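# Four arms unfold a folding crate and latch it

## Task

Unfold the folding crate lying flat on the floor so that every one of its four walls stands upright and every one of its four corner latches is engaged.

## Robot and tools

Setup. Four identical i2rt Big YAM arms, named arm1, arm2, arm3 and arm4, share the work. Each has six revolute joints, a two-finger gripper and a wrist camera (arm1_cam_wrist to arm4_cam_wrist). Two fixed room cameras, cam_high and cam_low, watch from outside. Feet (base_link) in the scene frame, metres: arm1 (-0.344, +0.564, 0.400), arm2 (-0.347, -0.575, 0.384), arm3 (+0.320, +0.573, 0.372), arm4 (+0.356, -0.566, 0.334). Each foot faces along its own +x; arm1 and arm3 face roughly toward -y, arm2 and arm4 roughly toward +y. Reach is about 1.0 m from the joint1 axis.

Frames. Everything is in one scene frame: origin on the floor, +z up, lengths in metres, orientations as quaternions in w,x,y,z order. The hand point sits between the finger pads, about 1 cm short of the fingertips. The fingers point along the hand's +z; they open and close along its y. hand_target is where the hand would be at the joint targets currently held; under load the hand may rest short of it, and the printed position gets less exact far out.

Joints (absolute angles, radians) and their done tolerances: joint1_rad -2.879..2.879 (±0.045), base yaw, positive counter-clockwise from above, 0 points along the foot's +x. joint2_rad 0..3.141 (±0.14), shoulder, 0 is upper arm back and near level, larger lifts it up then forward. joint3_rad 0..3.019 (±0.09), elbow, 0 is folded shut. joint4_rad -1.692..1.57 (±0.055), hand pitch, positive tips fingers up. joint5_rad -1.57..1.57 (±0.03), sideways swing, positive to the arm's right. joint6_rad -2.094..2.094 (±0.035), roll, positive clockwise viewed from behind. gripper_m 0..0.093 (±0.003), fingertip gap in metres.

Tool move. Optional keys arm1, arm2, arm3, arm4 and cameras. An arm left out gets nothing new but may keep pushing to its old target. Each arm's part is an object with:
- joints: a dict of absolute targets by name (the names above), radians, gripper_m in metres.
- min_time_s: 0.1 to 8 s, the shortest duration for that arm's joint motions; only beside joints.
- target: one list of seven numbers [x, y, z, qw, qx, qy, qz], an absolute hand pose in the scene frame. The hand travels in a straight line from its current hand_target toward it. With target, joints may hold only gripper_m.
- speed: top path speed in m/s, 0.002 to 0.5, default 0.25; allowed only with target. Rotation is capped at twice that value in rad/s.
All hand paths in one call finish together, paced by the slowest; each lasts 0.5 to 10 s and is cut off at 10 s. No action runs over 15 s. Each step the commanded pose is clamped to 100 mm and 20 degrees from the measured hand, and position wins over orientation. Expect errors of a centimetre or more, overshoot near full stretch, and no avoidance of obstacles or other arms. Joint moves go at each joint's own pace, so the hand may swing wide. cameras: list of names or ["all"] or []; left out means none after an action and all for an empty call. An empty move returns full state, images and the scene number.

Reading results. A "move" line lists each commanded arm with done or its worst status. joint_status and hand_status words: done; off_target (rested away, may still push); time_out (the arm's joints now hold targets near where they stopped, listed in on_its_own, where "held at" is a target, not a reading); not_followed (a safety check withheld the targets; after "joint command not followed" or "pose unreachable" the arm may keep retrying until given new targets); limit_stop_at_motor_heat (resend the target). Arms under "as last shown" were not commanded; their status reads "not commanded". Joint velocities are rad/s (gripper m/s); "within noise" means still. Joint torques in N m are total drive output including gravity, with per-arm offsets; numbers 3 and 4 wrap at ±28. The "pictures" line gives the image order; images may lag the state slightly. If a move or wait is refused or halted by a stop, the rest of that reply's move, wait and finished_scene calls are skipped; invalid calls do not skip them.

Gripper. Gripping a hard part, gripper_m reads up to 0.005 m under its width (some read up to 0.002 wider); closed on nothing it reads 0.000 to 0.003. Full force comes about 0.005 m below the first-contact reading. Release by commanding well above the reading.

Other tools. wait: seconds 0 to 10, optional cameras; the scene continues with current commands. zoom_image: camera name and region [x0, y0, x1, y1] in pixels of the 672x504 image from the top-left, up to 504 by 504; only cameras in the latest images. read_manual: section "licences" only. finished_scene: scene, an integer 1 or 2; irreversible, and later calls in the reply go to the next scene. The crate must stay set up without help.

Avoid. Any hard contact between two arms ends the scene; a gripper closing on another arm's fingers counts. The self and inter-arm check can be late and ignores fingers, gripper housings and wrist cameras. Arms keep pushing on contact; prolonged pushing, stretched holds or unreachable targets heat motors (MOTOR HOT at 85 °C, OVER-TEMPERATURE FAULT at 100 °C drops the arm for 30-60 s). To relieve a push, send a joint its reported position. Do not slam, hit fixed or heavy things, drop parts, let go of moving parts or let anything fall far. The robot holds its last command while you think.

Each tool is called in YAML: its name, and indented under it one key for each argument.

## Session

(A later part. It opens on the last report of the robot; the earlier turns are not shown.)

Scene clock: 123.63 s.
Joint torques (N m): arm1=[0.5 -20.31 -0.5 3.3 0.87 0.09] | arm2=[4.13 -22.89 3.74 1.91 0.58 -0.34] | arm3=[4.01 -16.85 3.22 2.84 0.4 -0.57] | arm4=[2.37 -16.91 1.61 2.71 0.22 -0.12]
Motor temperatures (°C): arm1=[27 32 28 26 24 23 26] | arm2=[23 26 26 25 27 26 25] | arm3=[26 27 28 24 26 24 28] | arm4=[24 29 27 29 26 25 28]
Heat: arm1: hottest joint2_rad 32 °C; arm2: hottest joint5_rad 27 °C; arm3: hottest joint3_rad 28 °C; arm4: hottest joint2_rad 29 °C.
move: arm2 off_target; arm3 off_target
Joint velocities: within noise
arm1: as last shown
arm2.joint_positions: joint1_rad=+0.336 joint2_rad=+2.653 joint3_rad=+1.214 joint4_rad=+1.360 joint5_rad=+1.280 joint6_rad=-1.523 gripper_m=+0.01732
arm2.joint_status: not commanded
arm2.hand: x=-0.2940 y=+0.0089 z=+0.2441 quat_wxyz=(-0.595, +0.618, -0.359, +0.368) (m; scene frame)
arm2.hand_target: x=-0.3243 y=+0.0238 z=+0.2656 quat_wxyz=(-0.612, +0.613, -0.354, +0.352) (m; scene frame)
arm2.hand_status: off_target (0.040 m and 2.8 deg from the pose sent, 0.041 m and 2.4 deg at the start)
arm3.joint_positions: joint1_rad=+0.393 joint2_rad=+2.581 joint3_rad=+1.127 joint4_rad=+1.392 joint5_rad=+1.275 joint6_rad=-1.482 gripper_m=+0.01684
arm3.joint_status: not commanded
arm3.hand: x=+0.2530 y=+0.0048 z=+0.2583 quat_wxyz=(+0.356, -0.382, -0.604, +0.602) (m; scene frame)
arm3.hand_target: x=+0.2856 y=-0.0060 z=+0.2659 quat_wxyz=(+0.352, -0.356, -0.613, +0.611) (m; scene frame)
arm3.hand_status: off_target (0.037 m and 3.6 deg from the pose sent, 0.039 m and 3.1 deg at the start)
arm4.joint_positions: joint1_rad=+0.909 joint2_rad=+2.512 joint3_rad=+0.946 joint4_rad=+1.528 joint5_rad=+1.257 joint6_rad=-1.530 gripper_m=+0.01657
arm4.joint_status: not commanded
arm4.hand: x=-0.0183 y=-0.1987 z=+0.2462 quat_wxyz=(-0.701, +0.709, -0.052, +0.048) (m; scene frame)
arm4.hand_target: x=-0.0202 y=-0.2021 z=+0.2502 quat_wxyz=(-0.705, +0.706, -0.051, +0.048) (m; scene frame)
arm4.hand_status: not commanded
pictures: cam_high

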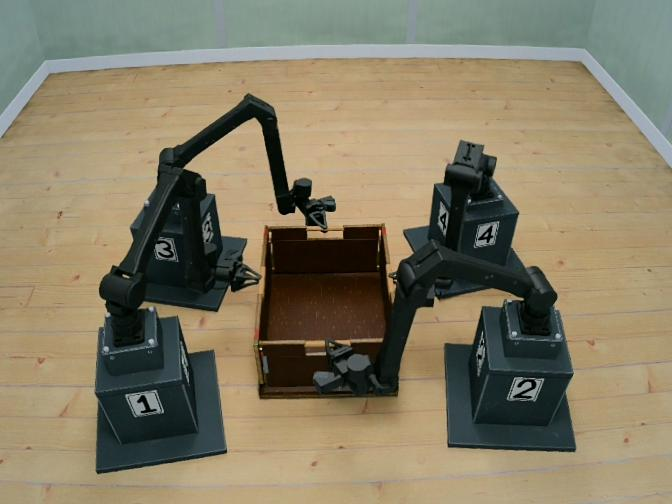

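zoom_image:
  camera: "cam_high"
  region: [245, 325, 305, 370]

zoom_image:
  camera: "cam_high"
  region: [255, 215, 405, 275]

move:
  arm2: {"target": [-0.336, 0.024, 0.266, -0.6124, 0.6124, -0.3536, 0.3536], "speed": 0.05}
  arm3: {"target": [0.297, -0.007, 0.266, -0.3536, 0.3536, 0.6124, -0.6124], "speed": 0.05}
  cameras: ["cam_high"]

Scaled by 8.400 from the camera's 672x504 image, which has a finer 960x720 frame.

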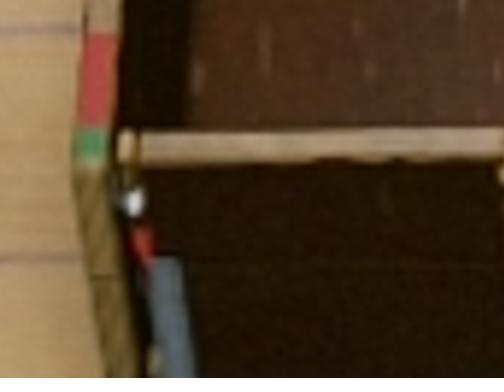

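Scaled by 3.360 from the camera's 672x504 image, which has a finer 960x720 frame.

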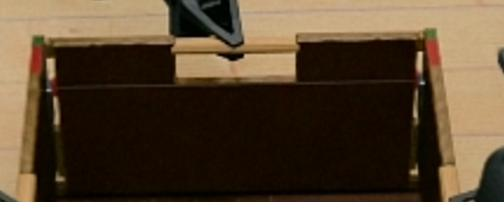

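Scene clock: 126.83 s.
Joint torques (N m): arm1=[0.56 -19.72 -0.36 3.28 0.87 0.13] | arm2=[5.77 -23.06 3.7 1.68 0.8 -0.29] | arm3=[5.25 -16.67 3.07 2.66 0.52 -0.59] | arm4=[2.43 -16.91 1.61 2.7 0.22 -0.12]
Motor temperatures (°C): arm1=[27 32 28 26 24 23 26] | arm2=[23 26 26 25 27 26 25] | arm3=[26 27 28 24 26 24 28] | arm4=[24 28 27 29 26 25 28]
Heat: arm1: hottest joint2_rad 32 °C; arm2: hottest joint5_rad 27 °C; arm3: hottest joint3_rad 28 °C; arm4: hottest joint4_rad 29 °C.
move: arm2 off_target; arm3 off_target
Joint velocities: within noise
arm1, arm4: as last shown
arm2.joint_positions: joint1_rad=+0.337 joint2_rad=+2.656 joint3_rad=+1.222 joint4_rad=+1.360 joint5_rad=+1.297 joint6_rad=-1.527 gripper_m=+0.01732
arm2.joint_status: not commanded
arm2.hand: x=-0.2940 y=+0.0085 z=+0.2440 quat_wxyz=(-0.593, +0.614, -0.364, +0.373) (m; scene frame)
arm2.hand_target: x=-0.3347 y=+0.0227 z=+0.2651 quat_wxyz=(-0.611, +0.613, -0.354, +0.353) (m; scene frame)
arm2.hand_status: off_target (0.050 m and 3.4 deg from the pose sent, 0.050 m and 2.8 deg at the start)
arm3.joint_positions: joint1_rad=+0.396 joint2_rad=+2.584 joint3_rad=+1.133 joint4_rad=+1.392 joint5_rad=+1.289 joint6_rad=-1.488 gripper_m=+0.01684
arm3.joint_status: not commanded
arm3.hand: x=+0.2539 y=+0.0052 z=+0.2579 quat_wxyz=(+0.361, -0.384, -0.602, +0.600) (m; scene frame)
arm3.hand_target: x=+0.2964 y=-0.0054 z=+0.2654 quat_wxyz=(+0.352, -0.354, -0.615, +0.610) (m; scene frame)
arm3.hand_status: off_target (0.045 m and 4.0 deg from the pose sent, 0.046 m and 3.6 deg at the start)
pictures: cam_high

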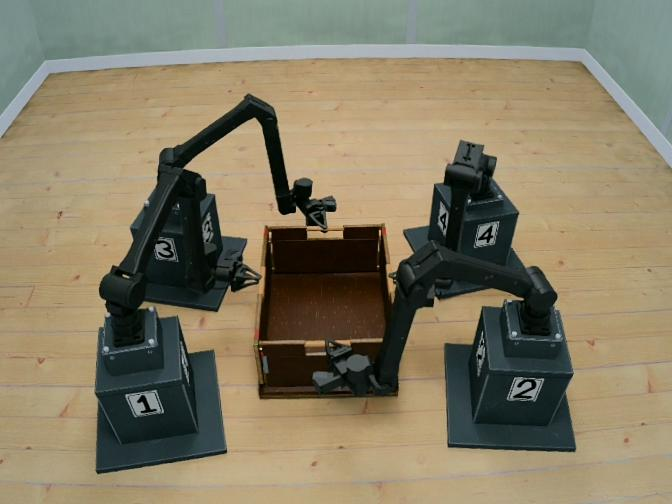

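move:
  arm2: {"target": [-0.282, 0.024, 0.267, -0.6124, 0.6124, -0.3536, 0.3536], "speed": 0.06}
  arm3: {"target": [0.240, -0.007, 0.269, -0.3536, 0.3536, 0.6124, -0.6124], "speed": 0.06}
  cameras: ["cam_high"]

zoom_image:
  camera: "cam_high"
  region: [240, 210, 420, 410]

Scene clock: 130.97 s.
Joint torques (N m): arm1=[0.56 -19.96 -0.55 3.29 0.84 0.1] | arm2=[-1.26 -23.53 2.66 1.94 -0.82 -0.3] | arm3=[-2.08 -17.73 2.14 2.56 -1.07 -0.51] | arm4=[2.43 -16.97 1.61 2.7 0.22 -0.12]
Motor temperatures (°C): arm1=[27 32 28 26 24 23 26] | arm2=[23 27 26 25 27 26 25] | arm3=[26 27 28 24 26 24 28] | arm4=[24 28 27 29 26 25 28]
Heat: arm1: hottest joint2_rad 32 °C; arm2: hottest joint2_rad 27 °C; arm3: hottest joint3_rad 28 °C; arm4: hottest joint4_rad 29 °C.
move: arm2 off_target; arm3 off_target
Joint velocities: within noise
arm1, arm4: as last shown
arm2.joint_positions: joint1_rad=+0.328 joint2_rad=+2.656 joint3_rad=+1.202 joint4_rad=+1.386 joint5_rad=+1.245 joint6_rad=-1.533 gripper_m=+0.01732
arm2.joint_status: not commanded
arm2.hand: x=-0.2915 y=+0.0086 z=+0.2432 quat_wxyz=(-0.600, +0.622, -0.351, +0.360) (m; scene frame)
arm2.hand_target: x=-0.2875 y=+0.0228 z=+0.2667 quat_wxyz=(-0.612, +0.613, -0.353, +0.353) (m; scene frame)
arm2.hand_status: off_target (0.030 m and 2.0 deg from the pose sent, 0.030 m and 3.4 deg at the start)
arm3.joint_positions: joint1_rad=+0.385 joint2_rad=+2.584 joint3_rad=+1.114 joint4_rad=+1.422 joint5_rad=+1.235 joint6_rad=-1.495 gripper_m=+0.01684
arm3.joint_status: not commanded
arm3.hand: x=+0.2510 y=+0.0045 z=+0.2582 quat_wxyz=(+0.346, -0.373, -0.608, +0.609) (m; scene frame)
arm3.hand_target: x=+0.2451 y=-0.0061 z=+0.2693 quat_wxyz=(+0.352, -0.356, -0.613, +0.611) (m; scene frame)
arm3.hand_status: off_target (0.019 m and 2.4 deg from the pose sent, 0.022 m and 4.0 deg at the start)
pictures: cam_high

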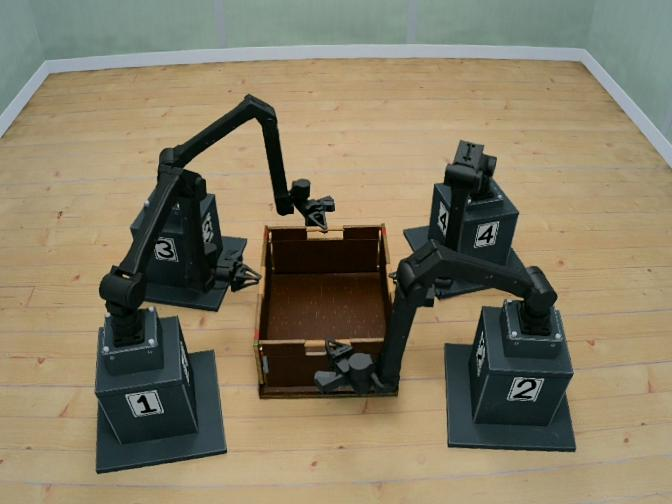

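Scaled by 2.520 from the camera's 672x504 image, which has a finer 960x720 frame.

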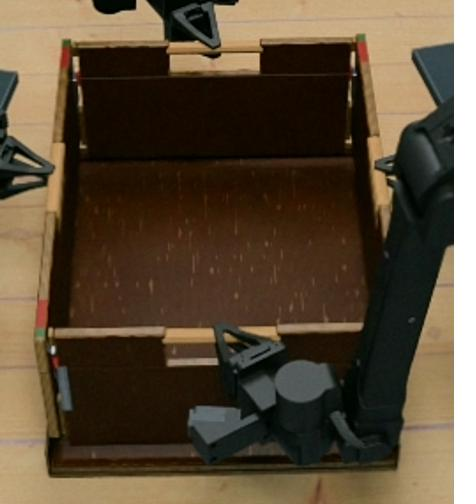

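move:
  arm1: {"target": [-0.0085, 0.215, 0.250, -0.0800, 0.0800, 0.7026, -0.7026], "speed": 0.06}
  arm4: {"target": [-0.020, -0.189, 0.249, -0.7054, 0.7054, -0.0494, 0.0494], "speed": 0.06}

move:
  arm2: {"target": [-0.328, 0.024, 0.266, -0.6124, 0.6124, -0.3536, 0.3536], "speed": 0.06}
  arm3: {"target": [0.290, -0.007, 0.266, -0.3536, 0.3536, 0.6124, -0.6124], "speed": 0.06}
  cameras: ["cam_high"]

zoom_image:
  camera: "cam_high"
  region: [240, 210, 420, 410]

move:
  arm1: {"target": [-0.0085, 0.228, 0.250, -0.0800, 0.0800, 0.7026, -0.7026], "speed": 0.06}
  arm4: {"target": [-0.020, -0.202, 0.249, -0.7054, 0.7054, -0.0494, 0.0494], "speed": 0.06}
  arm2: {"target": [-0.301, 0.024, 0.267, -0.6124, 0.6124, -0.3536, 0.3536], "speed": 0.06}
  arm3: {"target": [0.262, -0.007, 0.269, -0.3536, 0.3536, 0.6124, -0.6124], "speed": 0.06}

Scene clock: 135.97 s.
Joint torques (N m): arm1=[-1.38 -20.37 -0.12 3.03 0.34 0.04] | arm2=[-1.32 -23.41 2.66 1.92 -0.82 -0.3] | arm3=[-1.67 -17.44 2.04 2.4 -1.06 -0.54] | arm4=[1.03 -16.56 3 2.29 -0.29 -0.17]
Motor temperatures (°C): arm1=[27 32 28 26 24 23 26] | arm2=[23 28 26 25 27 26 25] | arm3=[26 27 28 24 26 24 28] | arm4=[24 28 27 29 26 25 28]
Heat: arm1: hottest joint2_rad 32 °C; arm2: hottest joint2_rad 28 °C; arm3: hottest joint3_rad 28 °C; arm4: hottest joint4_rad 29 °C.
move: arm1 off_target; arm4 done
Joint velocities: within noise
arm1.joint_positions: joint1_rad=+0.959 joint2_rad=+2.674 joint3_rad=+0.969 joint4_rad=+1.542 joint5_rad=+1.355 joint6_rad=-1.433 gripper_m=+0.01630
arm1.joint_status: not commanded
arm1.hand: x=-0.0065 y=+0.2222 z=+0.2437 quat_wxyz=(+0.083, -0.067, -0.714, +0.692) (m; scene frame)
arm1.hand_target: x=-0.0101 y=+0.2158 z=+0.2497 quat_wxyz=(+0.083, -0.081, -0.709, +0.695) (m; scene frame)
arm1.hand_status: off_target (0.010 m and 2.3 deg from the pose sent, 0.011 m and 1.8 deg at the start; a joint's target at an end of its range on 27 of 29 steps)
arm2: as last shown
arm3.joint_positions: joint1_rad=+0.385 joint2_rad=+2.584 joint3_rad=+1.114 joint4_rad=+1.422 joint5_rad=+1.233 joint6_rad=-1.495 gripper_m=+0.01684
arm3.joint_status: not commanded
arm3.hand: x=+0.2511 y=+0.0042 z=+0.2582 quat_wxyz=(+0.345, -0.372, -0.609, +0.610) (m; scene frame)
arm3.hand_target: x=+0.2452 y=-0.0064 z=+0.2692 quat_wxyz=(+0.352, -0.355, -0.614, +0.611) (m; scene frame)
arm3.hand_status: not commanded
arm4.joint_positions: joint1_rad=+0.909 joint2_rad=+2.512 joint3_rad=+0.946 joint4_rad=+1.528 joint5_rad=+1.252 joint6_rad=-1.532 gripper_m=+0.01657
arm4.joint_status: not commanded
arm4.hand: x=-0.0191 y=-0.1985 z=+0.2461 quat_wxyz=(-0.701, +0.710, -0.050, +0.047) (m; scene frame)
arm4.hand_target: x=-0.0218 y=-0.1925 z=+0.2490 quat_wxyz=(-0.705, +0.706, -0.049, +0.049) (m; scene frame)
arm4.hand_status: done (0.010 m and 0.7 deg from the pose sent, 0.010 m and 0.7 deg at the start)
pictures: none

Scene clock: 137.23 s.
Joint torques (N m): arm1=[-1.55 -19.72 -0.25 3 0.38 0.05] | arm2=[3.9 -23.18 3.74 1.5 0.57 -0.25] | arm3=[3.37 -16.79 3.21 2.14 0.4 -0.47] | arm4=[0.97 -16.56 3 2.29 -0.29 -0.17]
Motor temperatures (°C): arm1=[27 32 28 26 24 23 26] | arm2=[23 28 26 25 27 26 25] | arm3=[26 27 28 24 26 24 28] | arm4=[24 28 27 29 26 25 28]
Heat: arm1: hottest joint2_rad 32 °C; arm2: hottest joint2_rad 28 °C; arm3: hottest joint3_rad 28 °C; arm4: hottest joint4_rad 29 °C.
move: arm2 off_target; arm3 off_target
Joint velocities: within noise
arm1.joint_positions: joint1_rad=+0.959 joint2_rad=+2.674 joint3_rad=+0.968 joint4_rad=+1.542 joint5_rad=+1.355 joint6_rad=-1.433 gripper_m=+0.01630
arm1.joint_status: not commanded
arm1.hand: x=-0.0070 y=+0.2225 z=+0.2436 quat_wxyz=(+0.084, -0.067, -0.714, +0.692) (m; scene frame)
arm1.hand_target: x=-0.0107 y=+0.2161 z=+0.2497 quat_wxyz=(+0.083, -0.081, -0.710, +0.695) (m; scene frame)
arm1.hand_status: not commanded
arm2.joint_positions: joint1_rad=+0.336 joint2_rad=+2.656 joint3_rad=+1.216 joint4_rad=+1.374 joint5_rad=+1.280 joint6_rad=-1.533 gripper_m=+0.01732
arm2.joint_status: not commanded
arm2.hand: x=-0.2940 y=+0.0088 z=+0.2444 quat_wxyz=(-0.596, +0.617, -0.359, +0.368) (m; scene frame)
arm2.hand_target: x=-0.3226 y=+0.0244 z=+0.2661 quat_wxyz=(-0.612, +0.612, -0.355, +0.353) (m; scene frame)
arm2.hand_status: off_target (0.043 m and 2.7 deg from the pose sent, 0.046 m and 2.0 deg at the start)
arm3.joint_positions: joint1_rad=+0.393 joint2_rad=+2.588 joint3_rad=+1.130 joint4_rad=+1.419 joint5_rad=+1.272 joint6_rad=-1.504 gripper_m=+0.01684
arm3.joint_status: not commanded
arm3.hand: x=+0.2531 y=+0.0049 z=+0.2582 quat_wxyz=(+0.356, -0.380, -0.602, +0.605) (m; scene frame)
arm3.hand_target: x=+0.2841 y=-0.0068 z=+0.2660 quat_wxyz=(+0.353, -0.356, -0.613, +0.611) (m; scene frame)
arm3.hand_status: off_target (0.040 m and 3.3 deg from the pose sent, 0.041 m and 2.4 deg at the start)
arm4: as last shown
pictures: cam_high

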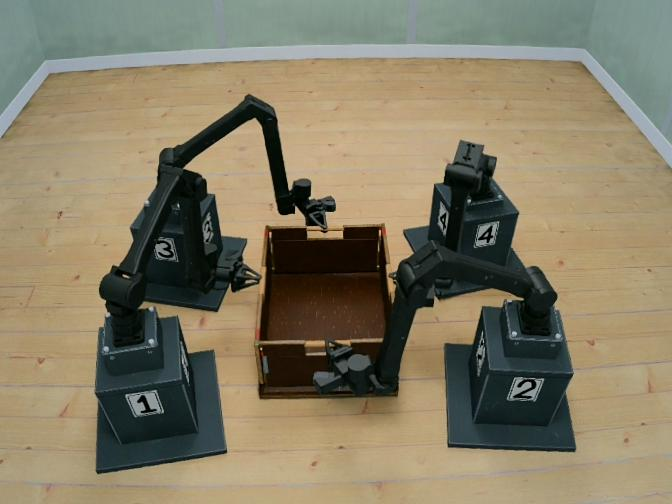

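Scaled by 2.520 from the camera's 672x504 image, which has a finer 960x720 frame.

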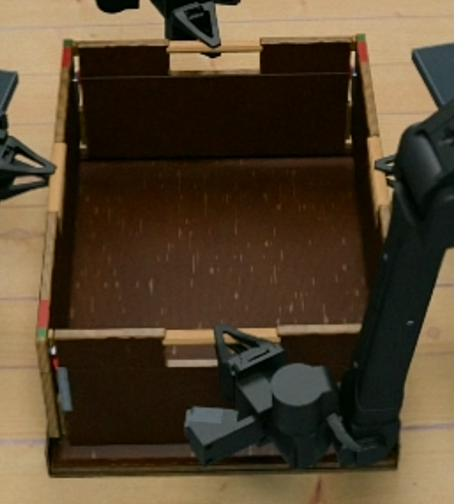

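Scene clock: 138.20 s.
Joint torques (N m): arm1=[0.85 -20.31 -0.84 3.11 0.97 0.11] | arm2=[0.44 -23.47 2.76 1.99 -0.47 -0.3] | arm3=[0.32 -17.14 1.83 2.47 -0.77 -0.46] | arm4=[2.37 -16.67 1.69 2.67 0.05 -0.11]
Motor temperatures (°C): arm1=[27 32 28 26 24 23 26] | arm2=[23 28 26 25 27 26 25] | arm3=[26 27 28 24 26 24 28] | arm4=[24 28 27 29 26 25 28]
Heat: arm1: hottest joint2_rad 32 °C; arm2: hottest joint2_rad 28 °C; arm3: hottest joint3_rad 28 °C; arm4: hottest joint4_rad 29 °C.
move: arm1 done; arm2 off_target; arm3 off_target; arm4 done
Joint velocities: within noise
arm1.joint_positions: joint1_rad=+0.961 joint2_rad=+2.676 joint3_rad=+0.974 joint4_rad=+1.542 joint5_rad=+1.367 joint6_rad=-1.433 gripper_m=+0.01630
arm1.joint_status: not commanded
arm1.hand: x=-0.0068 y=+0.2226 z=+0.2437 quat_wxyz=(+0.086, -0.072, -0.712, +0.693) (m; scene frame)
arm1.hand_target: x=-0.0065 y=+0.2268 z=+0.2500 quat_wxyz=(+0.079, -0.084, -0.708, +0.697) (m; scene frame)
arm1.hand_status: done (0.008 m and 2.0 deg from the pose sent, 0.009 m and 2.4 deg at the start; a joint's target at an end of its range on 28 of 29 steps)
arm2.joint_positions: joint1_rad=+0.334 joint2_rad=+2.656 joint3_rad=+1.213 joint4_rad=+1.375 joint5_rad=+1.271 joint6_rad=-1.533 gripper_m=+0.01732
arm2.joint_status: not commanded
arm2.hand: x=-0.2936 y=+0.0090 z=+0.2440 quat_wxyz=(-0.597, +0.618, -0.356, +0.366) (m; scene frame)
arm2.hand_target: x=-0.3001 y=+0.0227 z=+0.2668 quat_wxyz=(-0.611, +0.611, -0.356, +0.356) (m; scene frame)
arm2.hand_status: off_target (0.028 m and 2.4 deg from the pose sent, 0.028 m and 2.7 deg at the start)
arm3.joint_positions: joint1_rad=+0.393 joint2_rad=+2.588 joint3_rad=+1.130 joint4_rad=+1.419 joint5_rad=+1.269 joint6_rad=-1.504 gripper_m=+0.01684
arm3.joint_status: not commanded
arm3.hand: x=+0.2534 y=+0.0044 z=+0.2582 quat_wxyz=(+0.355, -0.379, -0.603, +0.606) (m; scene frame)
arm3.hand_target: x=+0.2616 y=-0.0056 z=+0.2690 quat_wxyz=(+0.355, -0.358, -0.612, +0.610) (m; scene frame)
arm3.hand_status: off_target (0.018 m and 3.2 deg from the pose sent, 0.018 m and 3.3 deg at the start)
arm4.joint_positions: joint1_rad=+0.909 joint2_rad=+2.512 joint3_rad=+0.946 joint4_rad=+1.528 joint5_rad=+1.254 joint6_rad=-1.532 gripper_m=+0.01657
arm4.joint_status: not commanded
arm4.hand: x=-0.0189 y=-0.1986 z=+0.2461 quat_wxyz=(-0.701, +0.710, -0.050, +0.047) (m; scene frame)
arm4.hand_target: x=-0.0213 y=-0.2017 z=+0.2489 quat_wxyz=(-0.704, +0.707, -0.047, +0.047) (m; scene frame)
arm4.hand_status: done (0.005 m and 0.7 deg from the pose sent, 0.005 m and 0.7 deg at the start; a joint's target at an end of its range on 18 of 29 steps)
pictures: none

move:
  arm2: {"target": [-0.301, 0.024, 0.253, -0.6124, 0.6124, -0.3536, 0.3536], "speed": 0.06}
  arm3: {"target": [0.262, -0.006, 0.257, -0.3536, 0.3536, 0.6124, -0.6124], "speed": 0.06}

move:
  arm2: {"joints": {"gripper_m": 0.05}}
  arm3: {"joints": {"gripper_m": 0.05}}
  cameras: ["cam_high", "arm2_cam_wrist", "arm3_cam_wrist"]

Scene clock: 143.50 s.
Joint torques (N m): arm1=[0.62 -19.84 -0.81 3.15 0.97 0.17] | arm2=[0.44 -20.72 4.33 2.06 -0.58 -0.26] | arm3=[0.73 -15.33 3 2.56 -0.83 -0.36] | arm4=[2.37 -16.67 1.69 2.66 0.05 -0.12]
Motor temperatures (°C): arm1=[27 32 28 26 24 23 26] | arm2=[23 28 26 25 27 26 25] | arm3=[26 26 28 24 26 24 28] | arm4=[24 28 27 29 26 25 28]
Heat: arm1: hottest joint2_rad 32 °C; arm2: hottest joint2_rad 28 °C; arm3: hottest joint3_rad 28 °C; arm4: hottest joint4_rad 29 °C.
move: arm2 off_target; arm3 off_target
Joint velocities: within noise
arm1, arm4: as last shown
arm2.joint_positions: joint1_rad=+0.334 joint2_rad=+2.659 joint3_rad=+1.213 joint4_rad=+1.388 joint5_rad=+1.266 joint6_rad=-1.541 gripper_m=+0.01732
arm2.joint_status: not commanded
arm2.hand: x=-0.2939 y=+0.0090 z=+0.2438 quat_wxyz=(-0.599, +0.618, -0.355, +0.365) (m; scene frame)
arm2.hand_target: x=-0.3012 y=+0.0235 z=+0.2532 quat_wxyz=(-0.612, +0.613, -0.354, +0.354) (m; scene frame)
arm2.hand_status: off_target (0.019 m and 2.2 deg from the pose sent, 0.019 m and 2.4 deg at the start)
arm3.joint_positions: joint1_rad=+0.391 joint2_rad=+2.591 joint3_rad=+1.128 joint4_rad=+1.436 joint5_rad=+1.261 joint6_rad=-1.515 gripper_m=+0.01684
arm3.joint_status: not commanded
arm3.hand: x=+0.2529 y=+0.0046 z=+0.2584 quat_wxyz=(+0.354, -0.377, -0.603, +0.608) (m; scene frame)
arm3.hand_target: x=+0.2615 y=-0.0057 z=+0.2577 quat_wxyz=(+0.353, -0.355, -0.613, +0.611) (m; scene frame)
arm3.hand_status: off_target (0.014 m and 2.9 deg from the pose sent, 0.014 m and 3.2 deg at the start)
pictures: none

Scene clock: 144.30 s.
Joint torques (N m): arm1=[0.73 -20.42 -0.8 2.97 0.95 0.13] | arm2=[1.03 -21.01 3.34 1.95 -0.07 -0.06] | arm3=[0.32 -15.44 2.66 2.41 0.03 0.06] | arm4=[2.37 -16.73 1.69 2.66 0.05 -0.11]
Motor temperatures (°C): arm1=[27 32 28 26 24 23 26] | arm2=[23 28 26 25 27 26 25] | arm3=[26 26 28 24 26 24 28] | arm4=[24 28 27 29 26 25 28]
Heat: arm1: hottest joint2_rad 32 °C; arm2: hottest joint2_rad 28 °C; arm3: hottest joint3_rad 28 °C; arm4: hottest joint4_rad 29 °C.
move: arm2 done; arm3 done
Joint velocities: within noise
arm1, arm4: as last shown
arm2.joint_positions: joint1_rad=+0.343 joint2_rad=+2.659 joint3_rad=+1.228 joint4_rad=+1.389 joint5_rad=+1.246 joint6_rad=-1.566 gripper_m=+0.04989
arm2.joint_status: all done
arm2.hand: x=-0.3022 y=+0.0182 z=+0.2466 quat_wxyz=(-0.604, +0.624, -0.343, +0.359) (m; scene frame)
arm2.hand_target: x=-0.3071 y=+0.0250 z=+0.2532 quat_wxyz=(-0.613, +0.617, -0.346, +0.351) (m; scene frame)
arm2.hand_status: not commanded
arm3.joint_positions: joint1_rad=+0.397 joint2_rad=+2.591 joint3_rad=+1.134 joint4_rad=+1.436 joint5_rad=+1.229 joint6_rad=-1.567 gripper_m=+0.04989
arm3.joint_status: all done
arm3.hand: x=+0.2595 y=-0.0031 z=+0.2593 quat_wxyz=(+0.356, -0.351, -0.618, +0.607) (m; scene frame)
arm3.hand_target: x=+0.2653 y=-0.0073 z=+0.2578 quat_wxyz=(+0.352, -0.348, -0.617, +0.612) (m; scene frame)
arm3.hand_status: not commanded
pictures: arm2_cam_wrist, arm3_cam_wrist, cam_high

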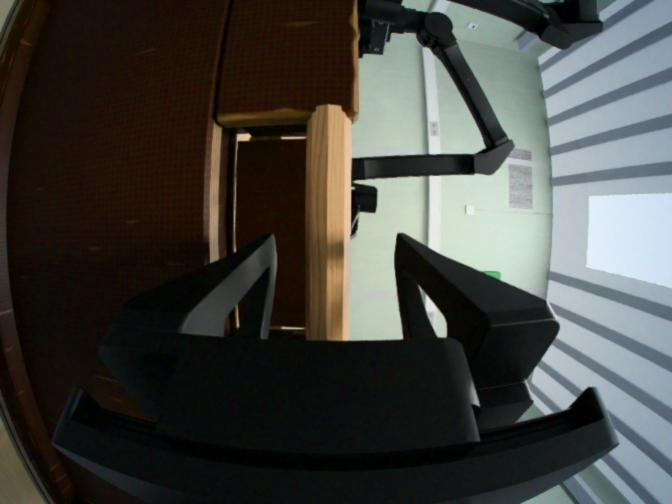

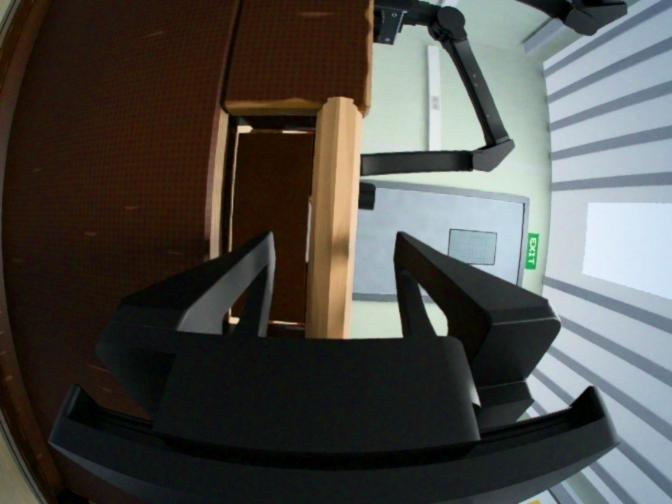

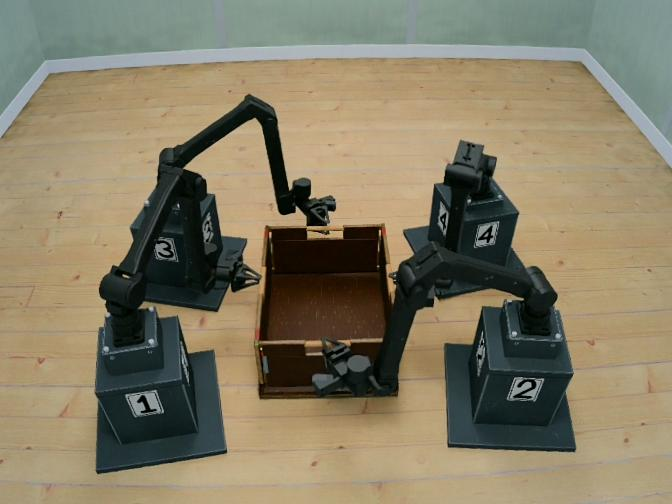

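move:
  arm2: {"target": [-0.376, -0.015, 0.256, -0.6124, 0.6124, -0.3536, 0.3536], "speed": 0.12}
  arm3: {"target": [0.334, 0.033, 0.260, -0.3536, 0.3536, 0.6124, -0.6124], "speed": 0.12}
  cameras: ["cam_high"]

move:
  arm1: {"joints": {"gripper_m": 0.047}}
  arm4: {"joints": {"gripper_m": 0.047}}
  cameras: ["cam_high", "arm1_cam_wrist", "arm4_cam_wrist"]

zoom_image:
  camera: "cam_high"
  region: [240, 210, 420, 410]

Scene clock: 148.97 s.
Joint torques (N m): arm1=[0.67 -19.78 -0.75 3.17 0.96 0.17] | arm2=[-1.32 -21.36 2 1.96 0.13 -0.03] | arm3=[-0.03 -15.74 0.66 2.39 0.24 0.07] | arm4=[2.37 -16.67 1.69 2.66 0.05 -0.12]
Motor temperatures (°C): arm1=[27 31 28 26 24 23 26] | arm2=[23 29 26 25 27 26 25] | arm3=[26 26 28 24 26 24 28] | arm4=[24 28 27 29 26 25 28]
Heat: arm1: hottest joint2_rad 31 °C; arm2: hottest joint2_rad 29 °C; arm3: hottest joint3_rad 28 °C; arm4: hottest joint4_rad 29 °C.
move: arm2 done; arm3 done
Joint velocities: within noise
arm1, arm4: as last shown
arm2.joint_positions: joint1_rad=+0.494 joint2_rad=+2.659 joint3_rad=+1.193 joint4_rad=+1.441 joint5_rad=+1.407 joint6_rad=-1.569 gripper_m=+0.04990
arm2.joint_status: not commanded
arm2.hand: x=-0.3711 y=-0.0174 z=+0.2477 quat_wxyz=(-0.607, +0.617, -0.348, +0.361) (m; scene frame)
arm2.hand_target: x=-0.3719 y=-0.0146 z=+0.2565 quat_wxyz=(-0.612, +0.611, -0.355, +0.356) (m; scene frame)
arm2.hand_status: done (0.010 m and 1.3 deg from the pose sent, 0.081 m and 2.2 deg at the start)
arm3.joint_positions: joint1_rad=+0.551 joint2_rad=+2.591 joint3_rad=+1.107 joint4_rad=+1.508 joint5_rad=+1.390 joint6_rad=-1.587 gripper_m=+0.04990
arm3.joint_status: not commanded
arm3.hand: x=+0.3292 y=+0.0274 z=+0.2637 quat_wxyz=(+0.354, -0.358, -0.609, +0.613) (m; scene frame)
arm3.hand_target: x=+0.3309 y=+0.0325 z=+0.2607 quat_wxyz=(+0.355, -0.354, -0.611, +0.612) (m; scene frame)
arm3.hand_status: done (0.008 m and 0.7 deg from the pose sent, 0.083 m and 1.0 deg at the start)
pictures: cam_high

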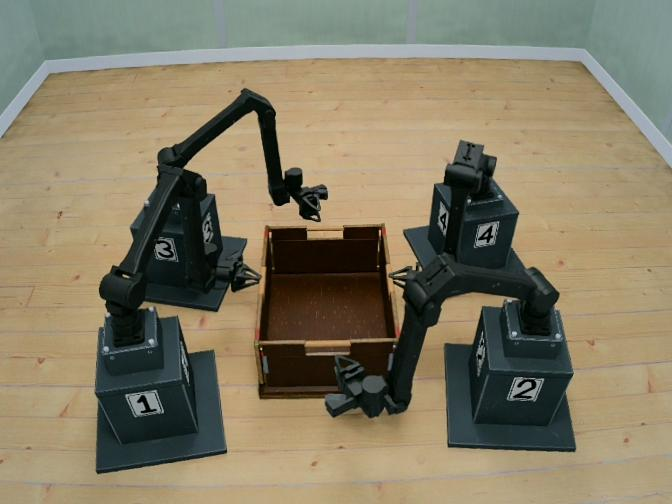

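Scene clock: 149.60 s.
Joint torques (N m): arm1=[1.08 -19.66 -0.49 2.32 0.3 0.12] | arm2=[-0.56 -21.36 2 1.85 0.13 -0.04] | arm3=[-0.26 -15.91 0.55 2.4 0.2 0.06] | arm4=[1.96 -16.85 1.68 2.06 -0.03 -0.01]
Motor temperatures (°C): arm1=[27 31 28 26 24 23 26] | arm2=[23 29 26 25 27 26 25] | arm3=[26 26 28 24 26 24 28] | arm4=[24 28 27 29 26 25 28]
Heat: arm1: hottest joint2_rad 31 °C; arm2: hottest joint2_rad 29 °C; arm3: hottest joint3_rad 28 °C; arm4: hottest joint4_rad 29 °C.
move: arm1 done; arm4 done
Joint velocities: within noise
arm1.joint_positions: joint1_rad=+0.962 joint2_rad=+2.671 joint3_rad=+0.959 joint4_rad=+1.554 joint5_rad=+1.384 joint6_rad=-1.433 gripper_m=+0.04688
arm1.joint_status: all done
arm1.hand: x=-0.0132 y=+0.2257 z=+0.2466 quat_wxyz=(+0.091, -0.078, -0.711, +0.693) (m; scene frame)
arm1.hand_target: x=-0.0101 y=+0.2288 z=+0.2497 quat_wxyz=(+0.083, -0.080, -0.709, +0.695) (m; scene frame)
arm1.hand_status: not commanded
arm2.joint_positions: joint1_rad=+0.492 joint2_rad=+2.659 joint3_rad=+1.193 joint4_rad=+1.441 joint5_rad=+1.407 joint6_rad=-1.569 gripper_m=+0.04990
arm2.joint_status: not commanded
arm2.hand: x=-0.3702 y=-0.0173 z=+0.2477 quat_wxyz=(-0.607, +0.617, -0.348, +0.361) (m; scene frame)
arm2.hand_target: x=-0.3710 y=-0.0146 z=+0.2565 quat_wxyz=(-0.612, +0.611, -0.355, +0.356) (m; scene frame)
arm2.hand_status: not commanded
arm3.joint_positions: joint1_rad=+0.554 joint2_rad=+2.591 joint3_rad=+1.107 joint4_rad=+1.508 joint5_rad=+1.390 joint6_rad=-1.588 gripper_m=+0.04990
arm3.joint_status: not commanded
arm3.hand: x=+0.3308 y=+0.0275 z=+0.2638 quat_wxyz=(+0.353, -0.357, -0.610, +0.613) (m; scene frame)
arm3.hand_target: x=+0.3325 y=+0.0325 z=+0.2607 quat_wxyz=(+0.355, -0.353, -0.612, +0.613) (m; scene frame)
arm3.hand_status: not commanded
arm4.joint_positions: joint1_rad=+0.902 joint2_rad=+2.512 joint3_rad=+0.946 joint4_rad=+1.542 joint5_rad=+1.255 joint6_rad=-1.552 gripper_m=+0.04687
arm4.joint_status: all done
arm4.hand: x=-0.0164 y=-0.1963 z=+0.2479 quat_wxyz=(-0.703, +0.708, -0.050, +0.052) (m; scene frame)
arm4.hand_target: x=-0.0191 y=-0.1995 z=+0.2489 quat_wxyz=(-0.704, +0.707, -0.046, +0.052) (m; scene frame)
arm4.hand_status: not commanded
pictures: arm1_cam_wrist, arm4_cam_wrist, cam_high

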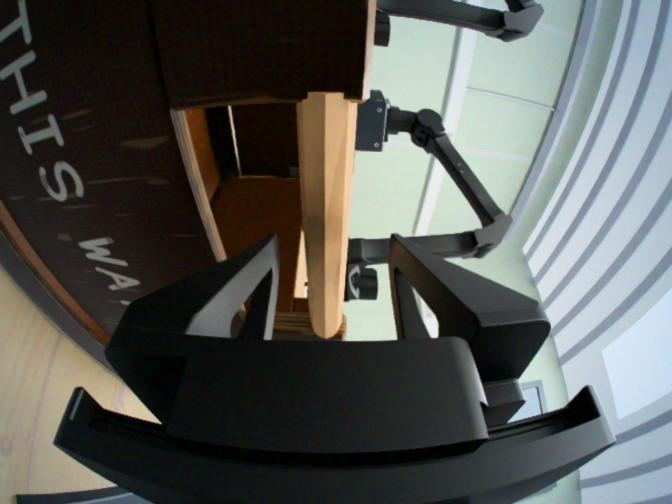

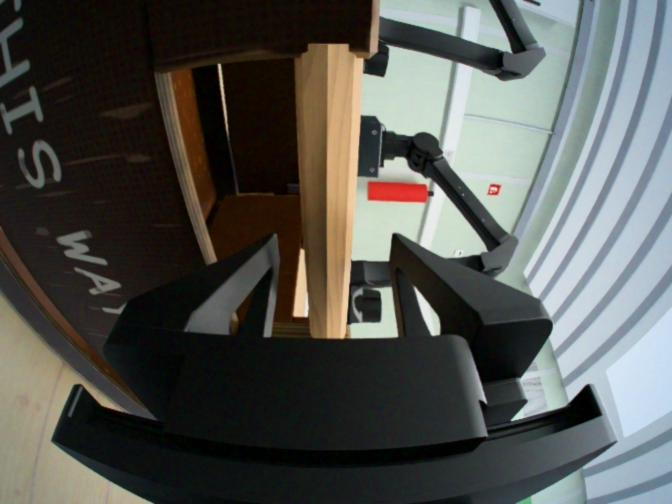

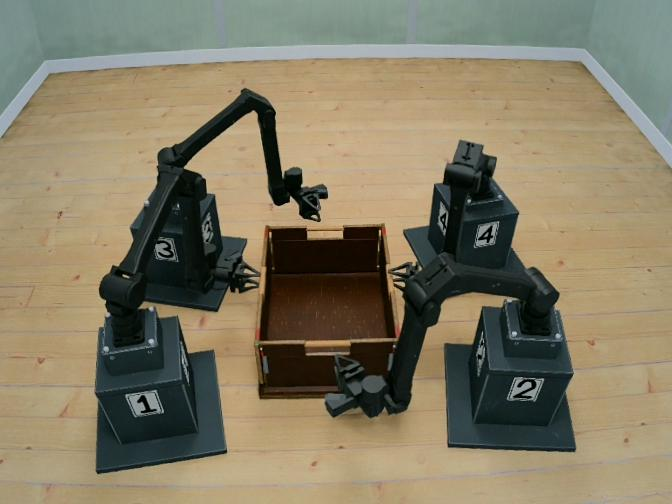

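Scaled by 2.520 from the camera's 672x504 image, which has a finer 960x720 frame.

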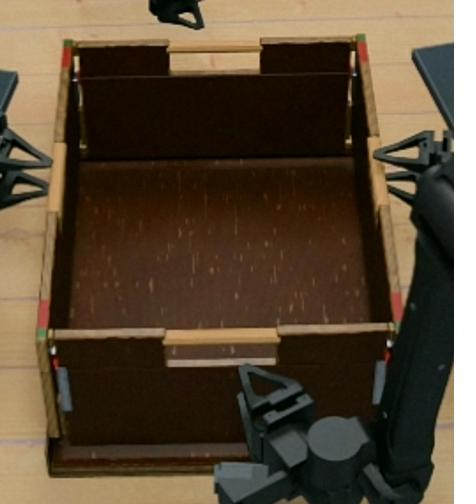

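move:
  arm1: {"target": [0.006, 0.310, 0.254, -0.0800, 0.0800, 0.7026, -0.7026], "speed": 0.12}
  arm4: {"target": [-0.030, -0.283, 0.252, -0.7054, 0.7054, -0.0494, 0.0494], "speed": 0.12}
  cameras: ["cam_high", "cam_low"]

zoom_image:
  camera: "cam_high"
  region: [240, 210, 420, 410]

zoom_image:
  camera: "cam_high"
  region: [245, 320, 410, 375]

zoom_image:
  camera: "cam_high"
  region: [255, 215, 405, 275]

Scene clock: 153.57 s.
Joint torques (N m): arm1=[0.91 -19.25 -1.09 2.1 0.35 0.29] | arm2=[-0.09 -21.36 2 1.84 0.13 -0.04] | arm3=[0.03 -15.27 0.64 2.33 0.22 0.05] | arm4=[1.73 -16.67 0.55 1.96 0.02 0.4]
Motor temperatures (°C): arm1=[27 31 28 26 24 23 26] | arm2=[23 29 26 25 27 26 25] | arm3=[26 26 28 24 26 24 28] | arm4=[24 28 26 29 26 25 28]
Heat: arm1: hottest joint2_rad 31 °C; arm2: hottest joint2_rad 29 °C; arm3: hottest joint3_rad 28 °C; arm4: hottest joint4_rad 29 °C.
move: arm1 done; arm4 done
Joint velocities: within noise
arm1.joint_positions: joint1_rad=+1.166 joint2_rad=+2.669 joint3_rad=+0.925 joint4_rad=+1.554 joint5_rad=+1.548 joint6_rad=-1.394 gripper_m=+0.04697
arm1.joint_status: not commanded
arm1.hand: x=+0.0079 y=+0.3059 z=+0.2505 quat_wxyz=(+0.076, -0.063, -0.703, +0.704) (m; scene frame)
arm1.hand_target: x=+0.0091 y=+0.3079 z=+0.2547 quat_wxyz=(+0.066, -0.072, -0.702, +0.705) (m; scene frame)
arm1.hand_status: done (0.006 m and 2.0 deg from the pose sent, 0.087 m and 1.9 deg at the start; a joint's target at an end of its range on 33 of 43 steps)
arm2: as last shown
arm3.joint_positions: joint1_rad=+0.551 joint2_rad=+2.591 joint3_rad=+1.107 joint4_rad=+1.508 joint5_rad=+1.390 joint6_rad=-1.588 gripper_m=+0.04990
arm3.joint_status: not commanded
arm3.hand: x=+0.3292 y=+0.0274 z=+0.2637 quat_wxyz=(+0.354, -0.358, -0.609, +0.613) (m; scene frame)
arm3.hand_target: x=+0.3309 y=+0.0325 z=+0.2607 quat_wxyz=(+0.355, -0.354, -0.611, +0.612) (m; scene frame)
arm3.hand_status: not commanded
arm4.joint_positions: joint1_rad=+1.096 joint2_rad=+2.499 joint3_rad=+0.894 joint4_rad=+1.542 joint5_rad=+1.445 joint6_rad=-1.541 gripper_m=+0.04695
arm4.joint_status: not commanded
arm4.hand: x=-0.0306 y=-0.2809 z=+0.2493 quat_wxyz=(-0.702, +0.709, -0.039, +0.062) (m; scene frame)
arm4.hand_target: x=-0.0299 y=-0.2825 z=+0.2529 quat_wxyz=(-0.703, +0.707, -0.050, +0.050) (m; scene frame)
arm4.hand_status: done (0.003 m and 2.0 deg from the pose sent, 0.088 m and 0.6 deg at the start; a joint's target at an end of its range on 42 of 43 steps)
pictures: cam_high, cam_low

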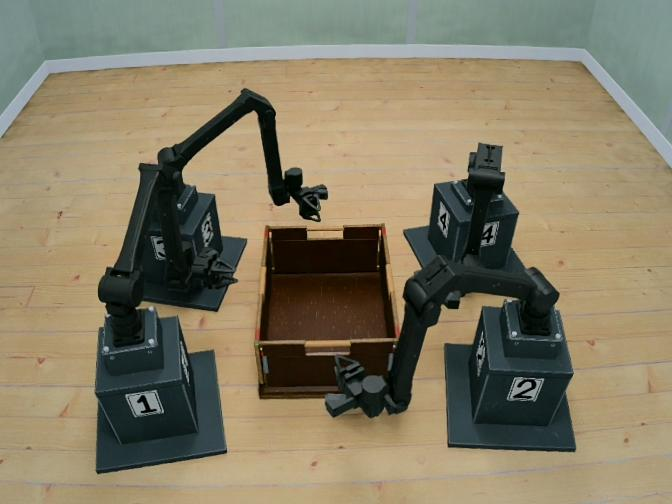

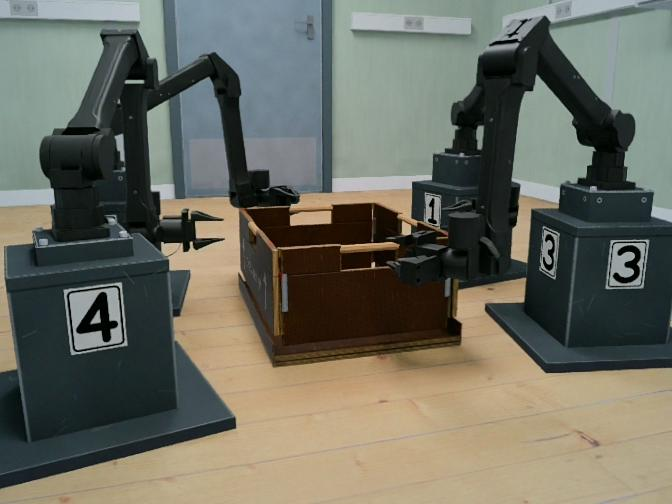

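Scaled by 2.520 from the camera's 672x504 image, which has a finer 960x720 frame.

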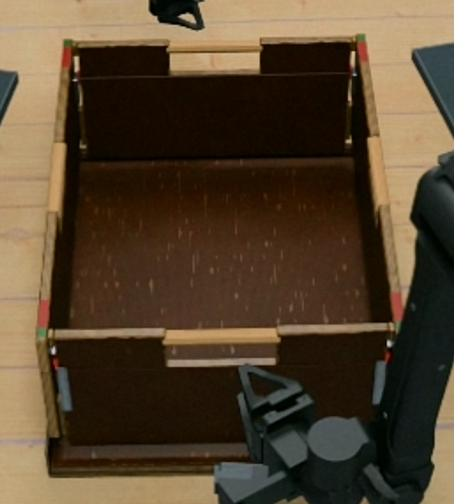

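Scaled by 3.055 from the camera's 672x504 image, which has a finer 960x720 frame.

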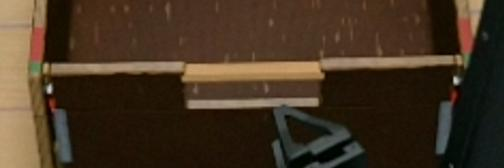

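Scaled by 3.360 from the camera's 672x504 image, which has a finer 960x720 frame.

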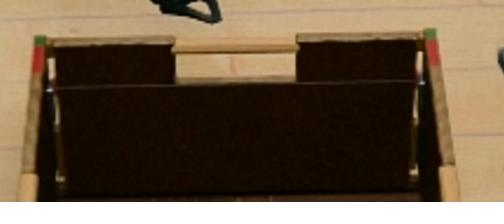

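finished_scene:
  scene: 2

The scene is finished: the task was done.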